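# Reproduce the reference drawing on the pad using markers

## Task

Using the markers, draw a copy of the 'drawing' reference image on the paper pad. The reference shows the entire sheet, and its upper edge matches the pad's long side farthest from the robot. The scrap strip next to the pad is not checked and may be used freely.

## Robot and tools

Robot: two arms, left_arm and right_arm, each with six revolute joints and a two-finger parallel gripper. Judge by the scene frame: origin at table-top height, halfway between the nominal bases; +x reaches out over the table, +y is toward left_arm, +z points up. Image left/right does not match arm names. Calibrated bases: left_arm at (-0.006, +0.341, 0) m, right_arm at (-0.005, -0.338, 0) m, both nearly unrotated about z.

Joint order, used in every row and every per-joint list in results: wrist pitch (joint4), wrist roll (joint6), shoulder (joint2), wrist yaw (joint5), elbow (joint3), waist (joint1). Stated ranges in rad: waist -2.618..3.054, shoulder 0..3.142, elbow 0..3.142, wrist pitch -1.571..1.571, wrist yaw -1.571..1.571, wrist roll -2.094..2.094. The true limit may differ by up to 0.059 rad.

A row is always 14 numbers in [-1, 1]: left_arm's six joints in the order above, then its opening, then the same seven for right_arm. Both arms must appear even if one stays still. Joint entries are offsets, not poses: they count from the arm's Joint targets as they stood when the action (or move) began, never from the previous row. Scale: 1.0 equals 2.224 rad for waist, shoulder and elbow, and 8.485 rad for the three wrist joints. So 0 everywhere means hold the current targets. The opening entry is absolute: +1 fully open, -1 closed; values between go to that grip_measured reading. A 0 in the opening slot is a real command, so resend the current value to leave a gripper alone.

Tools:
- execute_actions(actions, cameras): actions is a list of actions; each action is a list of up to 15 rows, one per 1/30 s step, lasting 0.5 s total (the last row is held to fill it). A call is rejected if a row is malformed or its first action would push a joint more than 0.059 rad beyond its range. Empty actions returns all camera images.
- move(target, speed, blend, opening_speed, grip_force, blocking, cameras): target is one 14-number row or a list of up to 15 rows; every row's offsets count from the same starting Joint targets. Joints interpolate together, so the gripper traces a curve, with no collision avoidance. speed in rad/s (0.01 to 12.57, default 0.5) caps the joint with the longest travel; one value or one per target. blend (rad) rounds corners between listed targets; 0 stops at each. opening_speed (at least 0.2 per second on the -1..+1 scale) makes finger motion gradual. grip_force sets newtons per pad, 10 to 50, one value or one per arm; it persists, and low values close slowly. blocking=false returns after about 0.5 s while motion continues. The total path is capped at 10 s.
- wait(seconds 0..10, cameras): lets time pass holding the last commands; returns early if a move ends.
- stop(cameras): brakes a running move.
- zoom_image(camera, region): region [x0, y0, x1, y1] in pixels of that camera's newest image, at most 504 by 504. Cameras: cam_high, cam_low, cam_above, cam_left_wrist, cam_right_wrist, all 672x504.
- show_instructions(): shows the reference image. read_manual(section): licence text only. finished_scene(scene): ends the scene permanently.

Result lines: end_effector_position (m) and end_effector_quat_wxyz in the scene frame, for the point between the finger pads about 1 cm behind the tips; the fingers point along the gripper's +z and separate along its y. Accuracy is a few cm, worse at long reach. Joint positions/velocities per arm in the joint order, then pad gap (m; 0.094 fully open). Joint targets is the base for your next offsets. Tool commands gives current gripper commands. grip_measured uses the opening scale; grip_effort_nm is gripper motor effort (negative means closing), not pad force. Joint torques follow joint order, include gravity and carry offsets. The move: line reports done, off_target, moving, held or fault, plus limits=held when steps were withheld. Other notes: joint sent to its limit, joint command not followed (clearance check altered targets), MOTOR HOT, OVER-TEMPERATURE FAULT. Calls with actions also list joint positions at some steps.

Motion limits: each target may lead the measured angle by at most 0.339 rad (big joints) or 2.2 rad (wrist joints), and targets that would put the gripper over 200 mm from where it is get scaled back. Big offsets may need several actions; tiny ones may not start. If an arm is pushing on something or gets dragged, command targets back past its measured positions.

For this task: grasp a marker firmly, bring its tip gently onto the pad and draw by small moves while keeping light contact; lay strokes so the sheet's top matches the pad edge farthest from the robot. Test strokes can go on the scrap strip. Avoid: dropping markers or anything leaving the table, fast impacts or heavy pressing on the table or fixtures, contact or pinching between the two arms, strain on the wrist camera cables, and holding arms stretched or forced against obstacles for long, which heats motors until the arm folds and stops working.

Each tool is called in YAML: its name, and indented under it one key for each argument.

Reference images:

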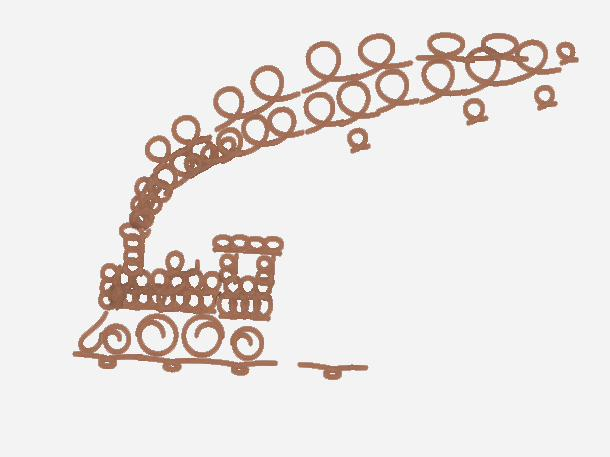

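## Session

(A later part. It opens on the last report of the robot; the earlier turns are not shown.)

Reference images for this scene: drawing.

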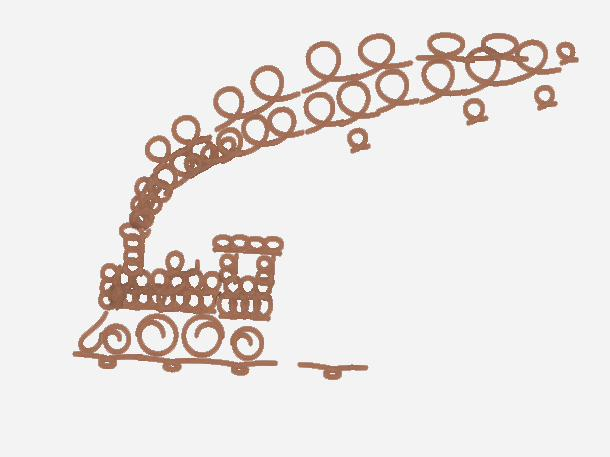

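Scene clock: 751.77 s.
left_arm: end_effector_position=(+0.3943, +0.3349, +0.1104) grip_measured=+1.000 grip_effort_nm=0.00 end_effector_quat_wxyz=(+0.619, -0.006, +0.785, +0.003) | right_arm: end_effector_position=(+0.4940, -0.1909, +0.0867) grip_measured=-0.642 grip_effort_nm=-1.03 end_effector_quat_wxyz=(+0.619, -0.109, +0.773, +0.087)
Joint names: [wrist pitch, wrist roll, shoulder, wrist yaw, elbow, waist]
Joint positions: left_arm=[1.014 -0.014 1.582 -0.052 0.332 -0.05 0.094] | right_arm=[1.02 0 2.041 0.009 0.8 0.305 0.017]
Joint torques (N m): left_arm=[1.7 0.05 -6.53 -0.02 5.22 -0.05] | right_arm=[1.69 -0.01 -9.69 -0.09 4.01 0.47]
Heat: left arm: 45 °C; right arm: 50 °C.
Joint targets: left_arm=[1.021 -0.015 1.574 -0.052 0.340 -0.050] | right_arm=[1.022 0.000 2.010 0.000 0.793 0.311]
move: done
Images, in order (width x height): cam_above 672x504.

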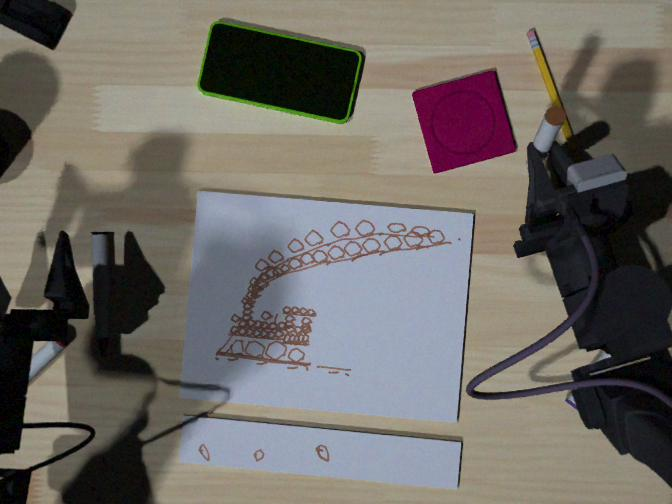

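move:
  target:
    - [0,0,0,0,0,0,1,0,0,-0.0131886,0,-0.0182722,0.178691,-0.9]
    - [0,0,0,0,0,0,1,0.00595,0,0.0051414,0,-0.0023822,0.185191,-0.9]
    - [0,0,0,0,0,0,1,0.00595,0,0.0265414,0,0.0041678,0.196891,-0.9]
    - [0,0,0,0,0,0,1,0.00595,0,0.0269368,0,0.0047173,0.1998142,-0.9]
    - [0,0,0,0,0,0,1,0.00595,0,0.0311934,0,0.0105661,0.1991836,-0.9]
    - [0,0,0,0,0,0,1,0.00595,0,0.03493,0,0.0156749,0.1903142,-0.9]
    - [0,0,0,0,0,0,1,0.00595,0,0.0359454,0,0.0170644,0.185491,-0.9]
    - [0,0,0,0,0,0,1,0.00595,0,0.0176154,0,0.0011744,0.185491,-0.9]
    - [0,0,0,0,0,0,1,0.00595,0,0.01532,0,-0.0019751,0.1825678,-0.9]
    - [0,0,0,0,0,0,1,0.00595,0,0.0110634,0,-0.0078239,0.1831984,-0.9]
    - [0,0,0,0,0,0,1,0.00595,0,0.0073268,0,-0.0129327,0.1920678,-0.9]
    - [0,0,0,0,0,0,1,0.00595,0,0.0063114,0,-0.0143222,0.196891,-0.9]
    - [0,0,0,0,0,0,1,0.00595,0,-0.0150886,0,-0.0208722,0.196891,-0.9]
  speed: [0.8,0.2,0.06,0.028,0.05,0.075,0.044,0.4,0.028,0.05,0.075,0.044,0.4]
  blend: [0,0.003,0.002,0.002,0.002,0.002,0.002,0.002,0.002,0.002,0.002,0.002,0]

move:
  target:
    - [0,0,0,0,0,0,1,-0.00595,0,-0.0008028,0,-0.0008211,-0.018919,-0.9]
    - [0,0,0,0,0,0,1,0,0,0.0171972,0,0.0148789,-0.012419,-0.9]
    - [0,0,0,0,0,0,1,0,0,0.0389972,0,0.0214789,-0.000719,-0.9]
    - [0,0,0,0,0,0,1,0,0,0.0418207,0,0.025318,0.003245,-0.9]
    - [0,0,0,0,0,0,1,0,0,0.0452609,0,0.0300073,0.006178,-0.9]
    - [0,0,0,0,0,0,1,0,0,0.0269609,0,0.0142074,0.006178,-0.9]
    - [0,0,0,0,0,0,1,0,0,0.0054609,0,0.0076074,0.006178,-0.9]
  speed: [0.8,0.2,0.06,0.05,0.05,0.4,0.4]
  blend: [0,0.003,0.002,0.002,0.002,0.002,0]

move:
  target:
    - [0,0,0,0,0,0,1,-0.00595,0,-0.0402544,0,-0.0538026,-0.072197,-0.9]
    - [0,0,0,0,0,0,1,0,0,-0.0232644,0,-0.0381026,-0.065697,-0.9]
    - [0,0,0,0,0,0,1,0,0,-0.0001644,0,-0.0313526,-0.053997,-0.9]
    - [0,0,0,0,0,0,1,0,0,0.0002424,0,-0.0308611,-0.0509046,-0.9]
    - [0,0,0,0,0,0,1,0,0,0.0045263,0,-0.0251522,-0.0514651,-0.9]
    - [0,0,0,0,0,0,1,0,0,0.0082902,0,-0.0201833,-0.0604046,-0.9]
    - [0,0,0,0,0,0,1,0,0,0.009317,0,-0.0188518,-0.065397,-0.9]
    - [0,0,0,0,0,0,1,0,0,-0.007673,0,-0.0345518,-0.065397,-0.9]
    - [0,0,0,0,0,0,1,0,0,-0.0099798,0,-0.0376433,-0.0684894,-0.9]
    - [0,0,0,0,0,0,1,0,0,-0.0142637,0,-0.0433522,-0.0679289,-0.9]
    - [0,0,0,0,0,0,1,0,0,-0.0180276,0,-0.0483211,-0.0589894,-0.9]
    - [0,0,0,0,0,0,1,0,0,-0.0190544,0,-0.0496526,-0.053997,-0.9]
    - [0,0,0,0,0,0,1,0,0,-0.0421544,0,-0.0564026,-0.053997,-0.9]
  speed: [0.8,0.2,0.06,0.028,0.05,0.075,0.044,0.4,0.028,0.05,0.075,0.044,0.4]
  blend: [0,0.003,0.002,0.002,0.002,0.002,0.002,0.002,0.002,0.002,0.002,0.002,0]

move:
  target:
    - [0,0,0,0,0,0,1,-0.00595,0,-0.0007222,0,-0.0008107,-0.02002,-0.9]
    - [0,0,0,0,0,0,1,0,0,0.0159778,0,0.0148893,-0.01352,-0.9]
    - [0,0,0,0,0,0,1,0,0,0.0393778,0,0.0216893,-0.00182,-0.9]
    - [0,0,0,0,0,0,1,0,0,0.0416586,0,0.0246374,0.002905,-0.9]
    - [0,0,0,0,0,0,1,0,0,0.0446578,0,0.0285735,0.006594,-0.9]
    - [0,0,0,0,0,0,1,0,0,0.0277578,0,0.0128735,0.006594,-0.9]
    - [0,0,0,0,0,0,1,0,0,0.0045578,0,0.0060735,0.006594,-0.9]
  speed: [0.8,0.2,0.06,0.05,0.05,0.4,0.4]
  blend: [0,0.003,0.002,0.002,0.002,0.002,0]

move:
  target:
    - [0,0,0,0,0,0,1,-0.00595,0,-0.0229096,0,-0.0300639,-0.055984,-0.9]
    - [0,0,0,0,0,0,1,0,0,-0.0066796,0,-0.0143639,-0.049484,-0.9]
    - [0,0,0,0,0,0,1,0,0,0.0172204,0,-0.0074139,-0.037784,-0.9]
    - [0,0,0,0,0,0,1,0,0,0.0176438,0,-0.0069466,-0.0345886,-0.9]
    - [0,0,0,0,0,0,1,0,0,0.0219678,0,-0.0012958,-0.0351064,-0.9]
    - [0,0,0,0,0,0,1,0,0,0.0257718,0,0.003615,-0.0440886,-0.9]
    - [0,0,0,0,0,0,1,0,0,0.0268152,0,0.0049223,-0.049184,-0.9]
    - [0,0,0,0,0,0,1,0,0,0.0105852,0,-0.0107777,-0.049184,-0.9]
    - [0,0,0,0,0,0,1,0,0,0.0082618,0,-0.013845,-0.0523794,-0.9]
    - [0,0,0,0,0,0,1,0,0,0.0039378,0,-0.0194958,-0.0518616,-0.9]
    - [0,0,0,0,0,0,1,0,0,0.0001338,0,-0.0244066,-0.0428794,-0.9]
    - [0,0,0,0,0,0,1,0,0,-0.0009096,0,-0.0257139,-0.037784,-0.9]
    - [0,0,0,0,0,0,1,0,0,-0.0248096,0,-0.0326639,-0.037784,-0.9]
  speed: [0.8,0.2,0.06,0.028,0.05,0.075,0.044,0.4,0.028,0.05,0.075,0.044,0.4]
  blend: [0,0.003,0.002,0.002,0.002,0.002,0.002,0.002,0.002,0.002,0.002,0.002,0]

move:
  target:
    - [0,0,0,0,0,0,1,-0.00595,0,0.0001922,0,0.000621,-0.020334,-0.9]
    - [0,0,0,0,0,0,1,0,0,0.0161222,0,0.016321,-0.013834,-0.9]
    - [0,0,0,0,0,0,1,0,0,0.0404222,0,0.023321,-0.002134,-0.9]
    - [0,0,0,0,0,0,1,0,0,0.0422648,0,0.0255601,0.002665,-0.9]
    - [0,0,0,0,0,0,1,0,0,0.0447448,0,0.0287557,0.006433,-0.9]
    - [0,0,0,0,0,0,1,0,0,0.0286448,0,0.0130557,0.006433,-0.9]
    - [0,0,0,0,0,0,1,0,0,0.0046448,0,0.0061057,0.006433,-0.9]
  speed: [0.8,0.2,0.06,0.05,0.05,0.4,0.4]
  blend: [0,0.003,0.002,0.002,0.002,0.002,0]

move:
  target:
    - [0,0,0,0,0,0,1,-0.00595,0,0.0148031,0,0.0194638,-0.04531,-0.9]
    - [0,0,0,0,0,0,1,0,0,0.0316731,0,0.0351638,-0.03881,-0.9]
    - [0,0,0,0,0,0,1,0,0,0.0548731,0,0.0419638,-0.02711,-0.9]
    - [0,0,0,0,0,0,1,0,0,0.0550965,0,0.0422054,-0.0243352,-0.9]
    - [0,0,0,0,0,0,1,0,0,0.0589378,0,0.0473112,-0.0250272,-0.9]
    - [0,0,0,0,0,0,1,0,0,0.0622591,0,0.051677,-0.0338352,-0.9]
    - [0,0,0,0,0,0,1,0,0,0.0631025,0,0.0527586,-0.03851,-0.9]
    - [0,0,0,0,0,0,1,0,0,0.0462325,0,0.0370586,-0.03851,-0.9]
    - [0,0,0,0,0,0,1,0,0,0.0441091,0,0.034217,-0.0412848,-0.9]
    - [0,0,0,0,0,0,1,0,0,0.0402678,0,0.0291112,-0.0405928,-0.9]
    - [0,0,0,0,0,0,1,0,0,0.0369465,0,0.0247454,-0.0317848,-0.9]
    - [0,0,0,0,0,0,1,0,0,0.0361031,0,0.0236638,-0.02711,-0.9]
    - [0,0,0,0,0,0,1,0,0,0.0129031,0,0.0168638,-0.02711,-0.9]
  speed: [0.8,0.2,0.06,0.026,0.047,0.07,0.04,0.4,0.026,0.047,0.07,0.04,0.4]
  blend: [0,0.003,0.002,0.002,0.002,0.002,0.002,0.002,0.002,0.002,0.002,0.002,0]

move:
  target:
    - [0,0,0,0,0,0,1,-0.00595,0,-0.0006383,0,-0.0006498,-0.020273,-0.9]
    - [0,0,0,0,0,0,1,0,0,0.0159317,0,0.0150502,-0.013773,-0.9]
    - [0,0,0,0,0,0,1,0,0,0.0394317,0,0.0218502,-0.002073,-0.9]
    - [0,0,0,0,0,0,1,0,0,0.0411017,0,0.0239002,0.002385,-0.9]
    - [0,0,0,0,0,0,1,0,0,0.0433226,0,0.0268737,0.005816,-0.9]
    - [0,0,0,0,0,0,1,0,0,0.0265226,0,0.0111737,0.005816,-0.9]
    - [0,0,0,0,0,0,1,0,0,0.0032226,0,0.0043737,0.005816,-0.9]
  speed: [0.8,0.2,0.06,0.05,0.05,0.4,0.4]
  blend: [0,0.003,0.002,0.002,0.002,0.002,0]

move:
  target: [0,0,0,0,0,0,1,-0.00595,0,0,0,0,-0.15,-0.9]
  speed: 0.9
  cameras: ["cam_above"]

zoom_image:
  camera: "cam_above"
  region: [320, 190, 500, 310]

Scene clock: 765.47 s.
left_arm: end_effector_position=(+0.3943, +0.3349, +0.1104) grip_measured=+1.000 grip_effort_nm=0.00 end_effector_quat_wxyz=(+0.619, -0.006, +0.785, +0.003) | right_arm: end_effector_position=(+0.3755, +0.0016, +0.0939) grip_measured=-0.642 grip_effort_nm=-1.03 end_effector_quat_wxyz=(+0.591, -0.275, +0.724, +0.225)
Joint names: [wrist pitch, wrist roll, shoulder, wrist yaw, elbow, waist]
Joint positions: left_arm=[1.014 -0.014 1.582 -0.052 0.332 -0.05 0.094] | right_arm=[1.054 0 2.006 -0.001 0.752 0.743 0.017]
Joint torques (N m): left_arm=[1.64 0.02 -6.32 -0.05 5.24 -0.08] | right_arm=[1.83 -0.01 -9.35 0.01 4.08 0.5]
Heat: left arm: 45 °C; right arm: 49 °C.
Joint targets: left_arm=[1.021 -0.015 1.574 -0.052 0.340 -0.050] | right_arm=[1.073 0.000 1.977 0.000 0.747 0.749]
move: done

Scene clock: 768.53 s.
left_arm: end_effector_position=(+0.3943, +0.3349, +0.1104) grip_measured=+1.000 grip_effort_nm=0.00 end_effector_quat_wxyz=(+0.619, -0.006, +0.785, +0.003) | right_arm: end_effector_position=(+0.3741, +0.0093, +0.0939) grip_measured=-0.642 grip_effort_nm=-1.03 end_effector_quat_wxyz=(+0.591, -0.280, +0.721, +0.230)
Joint names: [wrist pitch, wrist roll, shoulder, wrist yaw, elbow, waist]
Joint positions: left_arm=[1.014 -0.014 1.582 -0.052 0.332 -0.05 0.094] | right_arm=[1.053 0 2.019 0 0.769 0.757 0.017]
Joint torques (N m): left_arm=[1.65 0.02 -6.46 -0.02 5.19 -0.12] | right_arm=[1.85 -0.01 -9.48 0.01 4.11 0.53]
Heat: left arm: 45 °C; right arm: 49 °C.
Joint targets: left_arm=[1.021 -0.015 1.574 -0.052 0.340 -0.050] | right_arm=[1.073 0.000 1.989 0.000 0.764 0.763]
move: done

Scene clock: 773.33 s.
left_arm: end_effector_position=(+0.3943, +0.3349, +0.1104) grip_measured=+1.000 grip_effort_nm=0.00 end_effector_quat_wxyz=(+0.619, -0.006, +0.785, +0.003) | right_arm: end_effector_position=(+0.3884, -0.0575, +0.0935) grip_measured=-0.642 grip_effort_nm=-1.03 end_effector_quat_wxyz=(+0.595, -0.236, +0.745, +0.188)
Joint names: [wrist pitch, wrist roll, shoulder, wrist yaw, elbow, waist]
Joint positions: left_arm=[1.014 -0.014 1.582 -0.052 0.332 -0.05 0.094] | right_arm=[1.054 0 1.922 0.007 0.644 0.637 0.017]
Joint torques (N m): left_arm=[1.67 0.02 -6.41 -0.04 5.16 -0.13] | right_arm=[1.82 -0.01 -8.42 -0.07 3.93 0.5]
Heat: left arm: 45 °C; right arm: 49 °C.
Joint targets: left_arm=[1.021 -0.015 1.574 -0.052 0.340 -0.050] | right_arm=[1.073 0.000 1.895 0.000 0.638 0.643]
move: done

Scene clock: 776.47 s.
left_arm: end_effector_position=(+0.3943, +0.3349, +0.1104) grip_measured=+1.000 grip_effort_nm=0.00 end_effector_quat_wxyz=(+0.619, -0.006, +0.785, +0.003) | right_arm: end_effector_position=(+0.3868, -0.0498, +0.0931) grip_measured=-0.642 grip_effort_nm=-1.03 end_effector_quat_wxyz=(+0.594, -0.242, +0.743, +0.193)
Joint names: [wrist pitch, wrist roll, shoulder, wrist yaw, elbow, waist]
Joint positions: left_arm=[1.014 -0.014 1.582 -0.052 0.332 -0.05 0.094] | right_arm=[1.053 0 1.933 0.006 0.657 0.651 0.017]
Joint torques (N m): left_arm=[1.65 0.03 -6.38 -0.05 5.23 -0.03] | right_arm=[1.84 -0.01 -8.58 -0.06 3.99 0.5]
Heat: left arm: 45 °C; right arm: 49 °C.
Joint targets: left_arm=[1.021 -0.015 1.574 -0.052 0.340 -0.050] | right_arm=[1.073 0.000 1.906 0.000 0.652 0.657]
move: done

Scene clock: 781.30 s.
left_arm: end_effector_position=(+0.3943, +0.3349, +0.1104) grip_measured=+1.000 grip_effort_nm=0.00 end_effector_quat_wxyz=(+0.619, -0.006, +0.785, +0.003) | right_arm: end_effector_position=(+0.3940, -0.0933, +0.0929) grip_measured=-0.642 grip_effort_nm=-1.03 end_effector_quat_wxyz=(+0.596, -0.212, +0.756, +0.166)
Joint names: [wrist pitch, wrist roll, shoulder, wrist yaw, elbow, waist]
Joint positions: left_arm=[1.014 -0.014 1.582 -0.052 0.332 -0.05 0.094] | right_arm=[1.055 0 1.876 0.006 0.585 0.567 0.017]
Joint torques (N m): left_arm=[1.64 0.02 -6.5 -0.04 5.22 -0.08] | right_arm=[1.82 -0.01 -7.94 -0.06 3.92 0.51]
Heat: left arm: 45 °C; right arm: 50 °C.
Joint targets: left_arm=[1.021 -0.015 1.574 -0.052 0.340 -0.050] | right_arm=[1.073 0.000 1.850 0.000 0.579 0.573]
move: done

Scene clock: 784.47 s.
left_arm: end_effector_position=(+0.3943, +0.3349, +0.1104) grip_measured=+1.000 grip_effort_nm=0.00 end_effector_quat_wxyz=(+0.619, -0.006, +0.785, +0.003) | right_arm: end_effector_position=(+0.3932, -0.0858, +0.0924) grip_measured=-0.642 grip_effort_nm=-1.03 end_effector_quat_wxyz=(+0.595, -0.217, +0.755, +0.171)
Joint names: [wrist pitch, wrist roll, shoulder, wrist yaw, elbow, waist]
Joint positions: left_arm=[1.014 -0.014 1.582 -0.052 0.332 -0.05 0.094] | right_arm=[1.053 0 1.887 0.005 0.598 0.581 0.017]
Joint torques (N m): left_arm=[1.66 0.02 -6.42 -0.02 5.07 -0.13] | right_arm=[1.83 -0.01 -8.14 -0.05 3.9 0.5]
Heat: left arm: 45 °C; right arm: 50 °C.
Joint targets: left_arm=[1.021 -0.015 1.574 -0.052 0.340 -0.050] | right_arm=[1.073 0.000 1.861 0.000 0.593 0.588]
move: done

Scene clock: 789.30 s.
left_arm: end_effector_position=(+0.3943, +0.3349, +0.1104) grip_measured=+1.000 grip_effort_nm=0.00 end_effector_quat_wxyz=(+0.619, -0.006, +0.785, +0.003) | right_arm: end_effector_position=(+0.4162, -0.1054, +0.0934) grip_measured=-0.642 grip_effort_nm=-1.03 end_effector_quat_wxyz=(+0.604, -0.194, +0.758, +0.154)
Joint names: [wrist pitch, wrist roll, shoulder, wrist yaw, elbow, waist]
Joint positions: left_arm=[1.014 -0.014 1.582 -0.052 0.332 -0.05 0.094] | right_arm=[1.054 0 1.916 0.004 0.636 0.521 0.017]
Joint torques (N m): left_arm=[1.65 0.06 -6.46 -0.05 5.31 -0.18] | right_arm=[1.82 -0.01 -8.39 -0.04 3.88 0.5]
Heat: left arm: 45 °C; right arm: 50 °C.
Joint targets: left_arm=[1.021 -0.015 1.574 -0.052 0.340 -0.050] | right_arm=[1.073 0.000 1.889 0.000 0.630 0.527]
move: done

Scene clock: 792.40 s.
left_arm: end_effector_position=(+0.3943, +0.3349, +0.1104) grip_measured=+1.000 grip_effort_nm=0.00 end_effector_quat_wxyz=(+0.619, -0.006, +0.785, +0.003) | right_arm: end_effector_position=(+0.4151, -0.0987, +0.0932) grip_measured=-0.642 grip_effort_nm=-1.03 end_effector_quat_wxyz=(+0.603, -0.199, +0.756, +0.158)
Joint names: [wrist pitch, wrist roll, shoulder, wrist yaw, elbow, waist]
Joint positions: left_arm=[1.014 -0.014 1.582 -0.052 0.332 -0.05 0.094] | right_arm=[1.053 0 1.923 0.004 0.645 0.534 0.017]
Joint torques (N m): left_arm=[1.66 0.04 -6.37 -0.02 5.14 -0.05] | right_arm=[1.84 -0.01 -8.46 -0.04 3.95 0.5]
Heat: left arm: 45 °C; right arm: 50 °C.
Joint targets: left_arm=[1.021 -0.015 1.574 -0.052 0.340 -0.050] | right_arm=[1.073 0.000 1.896 0.000 0.640 0.540]
move: done

Scene clock: 793.37 s.
left_arm: end_effector_position=(+0.3943, +0.3349, +0.1104) grip_measured=+1.000 grip_effort_nm=0.00 end_effector_quat_wxyz=(+0.619, -0.006, +0.785, +0.003) | right_arm: end_effector_position=(+0.4687, -0.2509, +0.0851) grip_measured=-0.642 grip_effort_nm=-1.03 end_effector_quat_wxyz=(+0.608, -0.070, +0.789, +0.053)
Joint names: [wrist pitch, wrist roll, shoulder, wrist yaw, elbow, waist]
Joint positions: left_arm=[1.014 -0.014 1.582 -0.052 0.332 -0.05 0.094] | right_arm=[1.02 0 1.923 0.009 0.645 0.2 0.017]
Joint torques (N m): left_arm=[1.66 0.04 -6.46 -0.07 5.31 -0.13] | right_arm=[1.66 -0.01 -8.49 -0.09 3.93 0.49]
Heat: left arm: 45 °C; right arm: 50 °C.
Joint targets: left_arm=[1.021 -0.015 1.574 -0.052 0.340 -0.050] | right_arm=[1.022 0.000 1.896 -0.001 0.640 0.206]
move: done
Images, in order (width x height): cam_above 672x504.

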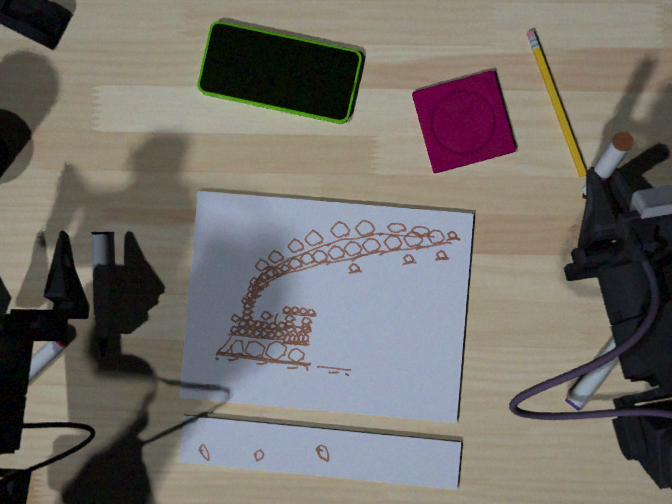

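Scaled by 2.800 from the camera's 672x504 image, which has a finer 960x720 frame.

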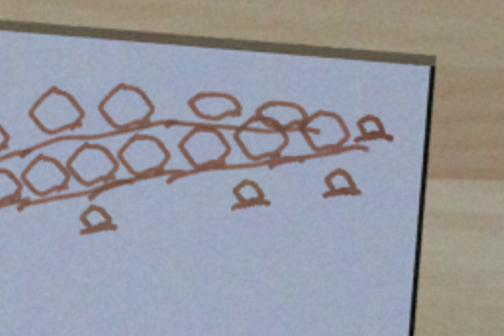

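zoom_image:
  camera: "cam_above"
  region: [390, 215, 470, 275]

zoom_image:
  camera: "cam_above"
  region: [205, 280, 325, 380]

zoom_image:
  camera: "cam_above"
  region: [230, 220, 350, 320]

Scaled by 6.300 from the camera's 672x504 image, which has a finer 960x720 frame.

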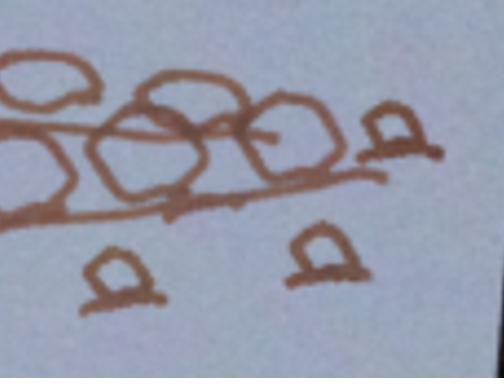

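Scaled by 4.200 from the camera's 672x504 image, which has a finer 960x720 frame.

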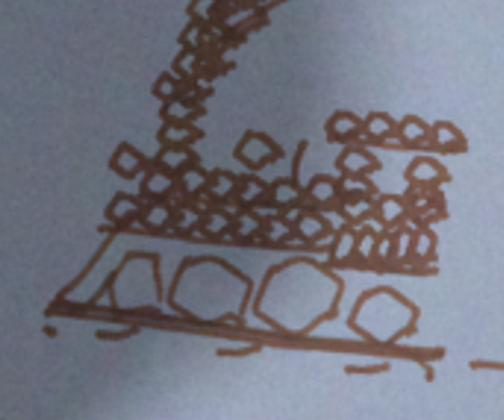

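Scaled by 4.200 from the camera's 672x504 image, which has a finer 960x720 frame.

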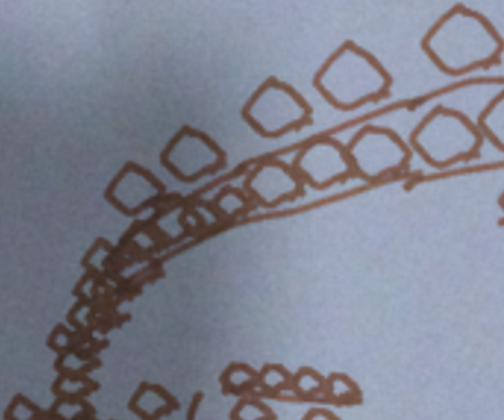

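show_instructions:

zoom_image:
  camera: "cam_above"
  region: [205, 295, 275, 365]

zoom_image:
  camera: "cam_above"
  region: [265, 300, 365, 385]

Reference images for this scene: drawing.

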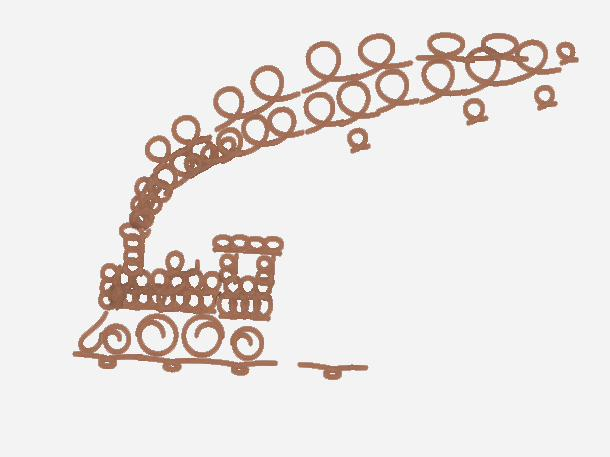

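Scaled by 7.200 from the camera's 672x504 image, which has a finer 960x720 frame.

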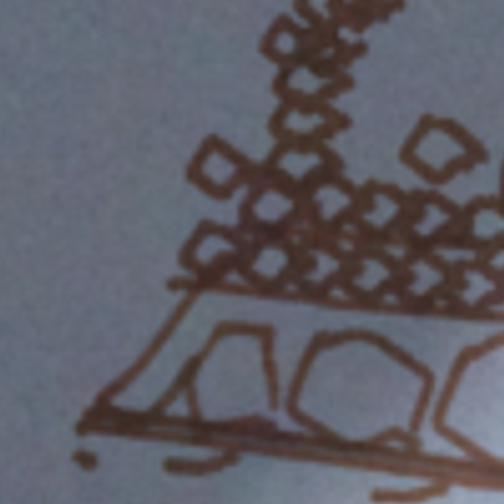

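Scaled by 5.040 from the camera's 672x504 image, which has a finer 960x720 frame.

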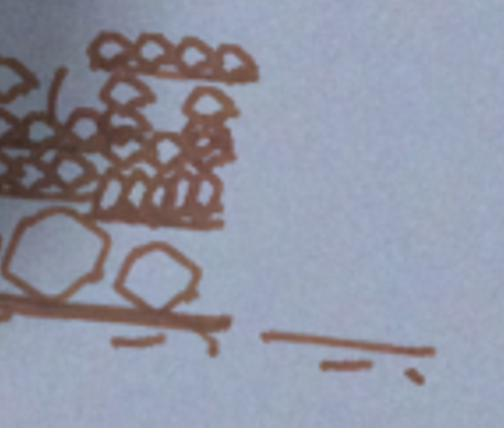

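move:
  target:
    - [0,0,0,0,0,0,1,0,0,0.0962018,0,0.1316598,0.3841832,-0.9]
    - [0,0,0,0,0,0,1,0.00595,0,0.1162818,0,0.1485598,0.3776832,-0.9]
    - [0,0,0,0,0,0,1,0.00595,0,0.1358318,0,0.1547798,0.3659832,-0.9]
    - [0,0,0,0,0,0,1,0.00595,0,0.1352364,0,0.1540334,0.36394,-0.9]
    - [0,0,0,0,0,0,1,0.00595,0,0.1151564,0,0.1371334,0.36394,-0.9]
    - [0,0,0,0,0,0,1,0.00595,0,0.1132118,0,0.1343998,0.3617968,-0.9]
    - [0,0,0,0,0,0,1,0.00595,0,0.1098023,0,0.1295547,0.3627505,-0.9]
    - [0,0,0,0,0,0,1,0.00595,0,0.1069128,0,0.1254496,0.3712968,-0.9]
    - [0,0,0,0,0,0,1,0.00595,0,0.1062482,0,0.124476,0.37534,-0.9]
    - [0,0,0,0,0,0,1,0.00595,0,0.0866982,0,0.118256,0.37534,-0.9]
  speed: [0.8,0.2,0.06,0.023,0.4,0.023,0.042,0.065,0.036,0.4]
  blend: [0,0.003,0.002,0.002,0.002,0.002,0.002,0.002,0.002,0]

move:
  target:
    - [0,0,0,0,0,0,1,-0.00595,0,-0.0102914,0,-0.0144942,-0.0001098,-0.9]
    - [0,0,0,0,0,0,1,0,0,0.0090586,0,0.0019858,-0.0066098,-0.9]
    - [0,0,0,0,0,0,1,0,0,0.0294686,0,0.0083758,-0.0183098,-0.9]
    - [0,0,0,0,0,0,1,0,0,0.0295084,0,0.0084918,-0.021472,-0.9]
    - [0,0,0,0,0,0,1,0,0,0.0101584,0,-0.0079882,-0.021472,-0.9]
    - [0,0,0,0,0,0,1,0,0,0.0075786,0,-0.0115842,-0.0247342,-0.9]
    - [0,0,0,0,0,0,1,0,0,0.0026355,0,-0.0185113,-0.0242441,-0.9]
    - [0,0,0,0,0,0,1,0,0,-0.0017876,0,-0.0246984,-0.0152342,-0.9]
    - [0,0,0,0,0,0,1,0,0,-0.0030874,0,-0.0265344,-0.010072,-0.9]
    - [0,0,0,0,0,0,1,0,0,-0.0234974,0,-0.0329244,-0.010072,-0.9]
  speed: [0.8,0.2,0.06,0.034,0.4,0.034,0.06,0.085,0.05,0.4]
  blend: [0,0.003,0.002,0.002,0.002,0.002,0.002,0.002,0.002,0]

move:
  target:
    - [0,0,0,0,0,0,1,-0.00595,0,-0.011944,0,-0.0164966,0.0001353,-0.9]
    - [0,0,0,0,0,0,1,0,0,0.006456,0,-0.0005666,-0.0063647,-0.9]
    - [0,0,0,0,0,0,1,0,0,0.027916,0,0.0059834,-0.0180647,-0.9]
    - [0,0,0,0,0,0,1,0,0,0.0279481,0,0.0060362,-0.021351,-0.9]
    - [0,0,0,0,0,0,1,0,0,0.0095481,0,-0.0098938,-0.021351,-0.9]
    - [0,0,0,0,0,0,1,0,0,0.006976,0,-0.0134266,-0.0247373,-0.9]
    - [0,0,0,0,0,0,1,0,0,0.0020515,0,-0.0202011,-0.0242985,-0.9]
    - [0,0,0,0,0,0,1,0,0,-0.002353,0,-0.0262356,-0.0152373,-0.9]
    - [0,0,0,0,0,0,1,0,0,-0.0036451,0,-0.0280084,-0.009951,-0.9]
    - [0,0,0,0,0,0,1,0,0,-0.0251051,0,-0.0345584,-0.009951,-0.9]
  speed: [0.8,0.2,0.06,0.034,0.4,0.034,0.06,0.085,0.05,0.4]
  blend: [0,0.003,0.002,0.002,0.002,0.002,0.002,0.002,0.002,0]

move:
  target:
    - [0,0,0,0,0,0,1,-0.00595,0,-0.014763,0,-0.0197141,0.0022034,-0.9]
    - [0,0,0,0,0,0,1,0,0,0.002647,0,-0.0040141,-0.0042966,-0.9]
    - [0,0,0,0,0,0,1,0,0,0.025327,0,0.0026559,-0.0159966,-0.9]
    - [0,0,0,0,0,0,1,0,0,0.0249953,0,0.0021589,-0.018772,-0.9]
    - [0,0,0,0,0,0,1,0,0,0.0075853,0,-0.0135411,-0.018772,-0.9]
    - [0,0,0,0,0,0,1,0,0,0.005377,0,-0.0165241,-0.0216474,-0.9]
    - [0,0,0,0,0,0,1,0,0,0.0013309,0,-0.0219711,-0.020997,-0.9]
    - [0,0,0,0,0,0,1,0,0,-0.0021952,0,-0.0266781,-0.0121474,-0.9]
    - [0,0,0,0,0,0,1,0,0,-0.0031235,0,-0.0279011,-0.007372,-0.9]
    - [0,0,0,0,0,0,1,0,0,-0.0258035,0,-0.0345711,-0.007372,-0.9]
  speed: [0.8,0.2,0.06,0.027,0.4,0.027,0.05,0.073,0.042,0.4]
  blend: [0,0.003,0.002,0.002,0.002,0.002,0.002,0.002,0.002,0]

move:
  target: [0,0,0,0,0,0,1,-0.00595,0,0,0,0,-0.34,-0.9]
  speed: 0.9
  cameras: ["cam_above"]

zoom_image:
  camera: "cam_above"
  region: [205, 295, 325, 385]

Scene clock: 809.83 s.
left_arm: end_effector_position=(+0.3943, +0.3349, +0.1104) grip_measured=+1.000 grip_effort_nm=0.00 end_effector_quat_wxyz=(+0.619, -0.006, +0.785, +0.003) | right_arm: end_effector_position=(+0.2807, +0.1286, +0.0947) grip_measured=-0.641 grip_effort_nm=-1.03 end_effector_quat_wxyz=(+0.565, -0.372, +0.665, +0.317)
Joint names: [wrist pitch, wrist roll, shoulder, wrist yaw, elbow, waist]
Joint positions: left_arm=[1.014 -0.014 1.582 -0.052 0.332 -0.05 0.094] | right_arm=[1.053 0 2.122 -0.002 0.908 1.035 0.017]
Joint torques (N m): left_arm=[1.69 0.06 -6.45 -0.07 5.2 -0.02] | right_arm=[1.84 -0.01 -10.47 0.02 4.25 0.5]
Heat: left arm: 45 °C; right arm: 49 °C.
Joint targets: left_arm=[1.021 -0.015 1.574 -0.052 0.340 -0.050] | right_arm=[1.073 0.000 2.089 -0.001 0.903 1.041]
move: done

Scene clock: 813.67 s.
left_arm: end_effector_position=(+0.3943, +0.3349, +0.1104) grip_measured=+1.000 grip_effort_nm=0.00 end_effector_quat_wxyz=(+0.619, -0.006, +0.785, +0.003) | right_arm: end_effector_position=(+0.2817, +0.1078, +0.0945) grip_measured=-0.641 grip_effort_nm=-1.03 end_effector_quat_wxyz=(+0.562, -0.367, +0.674, +0.307)
Joint names: [wrist pitch, wrist roll, shoulder, wrist yaw, elbow, waist]
Joint positions: left_arm=[1.014 -0.014 1.582 -0.052 0.332 -0.05 0.094] | right_arm=[1.054 0 2.068 -0.002 0.835 1.013 0.017]
Joint torques (N m): left_arm=[1.64 0.04 -6.48 -0.02 5.22 -0.13] | right_arm=[1.83 -0.01 -9.94 0.03 4.18 0.5]
Heat: left arm: 45 °C; right arm: 49 °C.
Joint targets: left_arm=[1.021 -0.015 1.574 -0.052 0.340 -0.050] | right_arm=[1.073 0.000 2.037 0.000 0.830 1.019]
move: done

Scene clock: 817.53 s.
left_arm: end_effector_position=(+0.3943, +0.3349, +0.1104) grip_measured=+1.000 grip_effort_nm=0.00 end_effector_quat_wxyz=(+0.619, -0.006, +0.785, +0.003) | right_arm: end_effector_position=(+0.2813, +0.0858, +0.0942) grip_measured=-0.641 grip_effort_nm=-1.03 end_effector_quat_wxyz=(+0.560, -0.363, +0.683, +0.297)
Joint names: [wrist pitch, wrist roll, shoulder, wrist yaw, elbow, waist]
Joint positions: left_arm=[1.014 -0.014 1.582 -0.052 0.332 -0.05 0.094] | right_arm=[1.054 0 2.01 -0.002 0.758 0.991 0.017]
Joint torques (N m): left_arm=[1.69 0.04 -6.35 -0.01 5.18 0.09] | right_arm=[1.83 -0.01 -9.36 0.03 4.1 0.51]
Heat: left arm: 45 °C; right arm: 49 °C.
Joint targets: left_arm=[1.021 -0.015 1.574 -0.052 0.340 -0.050] | right_arm=[1.073 0.000 1.981 0.000 0.753 0.997]
move: done

Scene clock: 821.50 s.
left_arm: end_effector_position=(+0.3943, +0.3349, +0.1104) grip_measured=+1.000 grip_effort_nm=0.00 end_effector_quat_wxyz=(+0.619, -0.006, +0.785, +0.003) | right_arm: end_effector_position=(+0.2773, +0.0655, +0.0939) grip_measured=-0.641 grip_effort_nm=-1.03 end_effector_quat_wxyz=(+0.556, -0.359, +0.691, +0.290)
Joint names: [wrist pitch, wrist roll, shoulder, wrist yaw, elbow, waist]
Joint positions: left_arm=[1.014 -0.014 1.582 -0.052 0.332 -0.05 0.094] | right_arm=[1.054 0 1.951 -0.002 0.681 0.974 0.017]
Joint torques (N m): left_arm=[1.69 0.02 -6.48 -0.06 5.12 -0.14] | right_arm=[1.82 -0.01 -8.77 0.02 3.95 0.5]
Heat: left arm: 45 °C; right arm: 49 °C.
Joint targets: left_arm=[1.021 -0.015 1.574 -0.052 0.340 -0.050] | right_arm=[1.073 0.000 1.924 0.000 0.676 0.980]
move: done

Scene clock: 822.93 s.
left_arm: end_effector_position=(+0.3943, +0.3349, +0.1104) grip_measured=+1.000 grip_effort_nm=0.00 end_effector_quat_wxyz=(+0.619, -0.006, +0.785, +0.003) | right_arm: end_effector_position=(+0.4760, -0.2406, +0.0855) grip_measured=-0.641 grip_effort_nm=-1.03 end_effector_quat_wxyz=(+0.611, -0.077, +0.786, +0.058)
Joint names: [wrist pitch, wrist roll, shoulder, wrist yaw, elbow, waist]
Joint positions: left_arm=[1.014 -0.014 1.582 -0.052 0.332 -0.05 0.094] | right_arm=[1.02 0 1.951 0.009 0.681 0.218 0.017]
Joint torques (N m): left_arm=[1.66 0.02 -6.48 -0.03 5.29 -0.06] | right_arm=[1.68 -0.01 -8.73 -0.09 3.99 0.57]
Heat: left arm: 45 °C; right arm: 49 °C.
Joint targets: left_arm=[1.021 -0.015 1.574 -0.052 0.340 -0.050] | right_arm=[1.022 0.000 1.924 -0.001 0.676 0.224]
move: done
Images, in order (width x height): cam_above 672x504.

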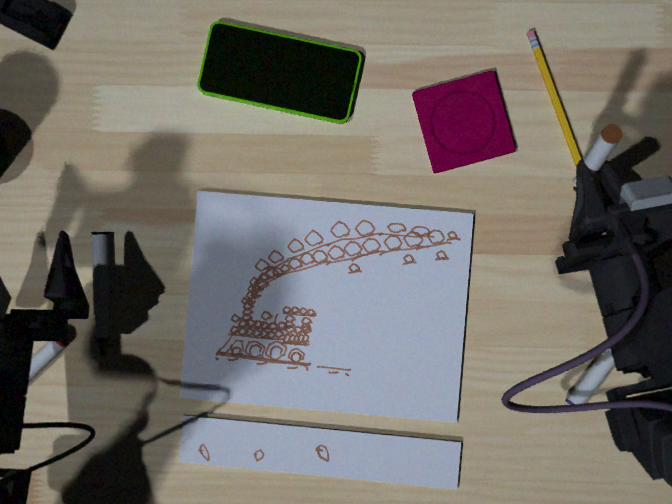

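Scaled by 4.200 from the camera's 672x504 image, which has a finer 960x720 frame.

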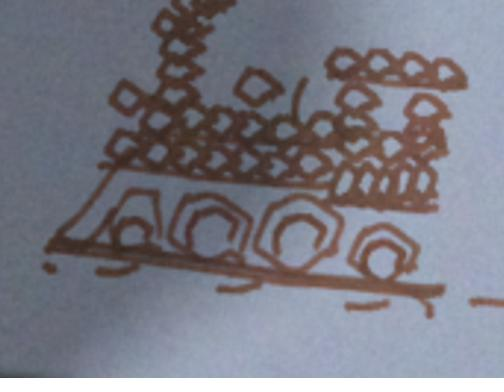

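finished_scene:
  scene: 1

The scene is finished.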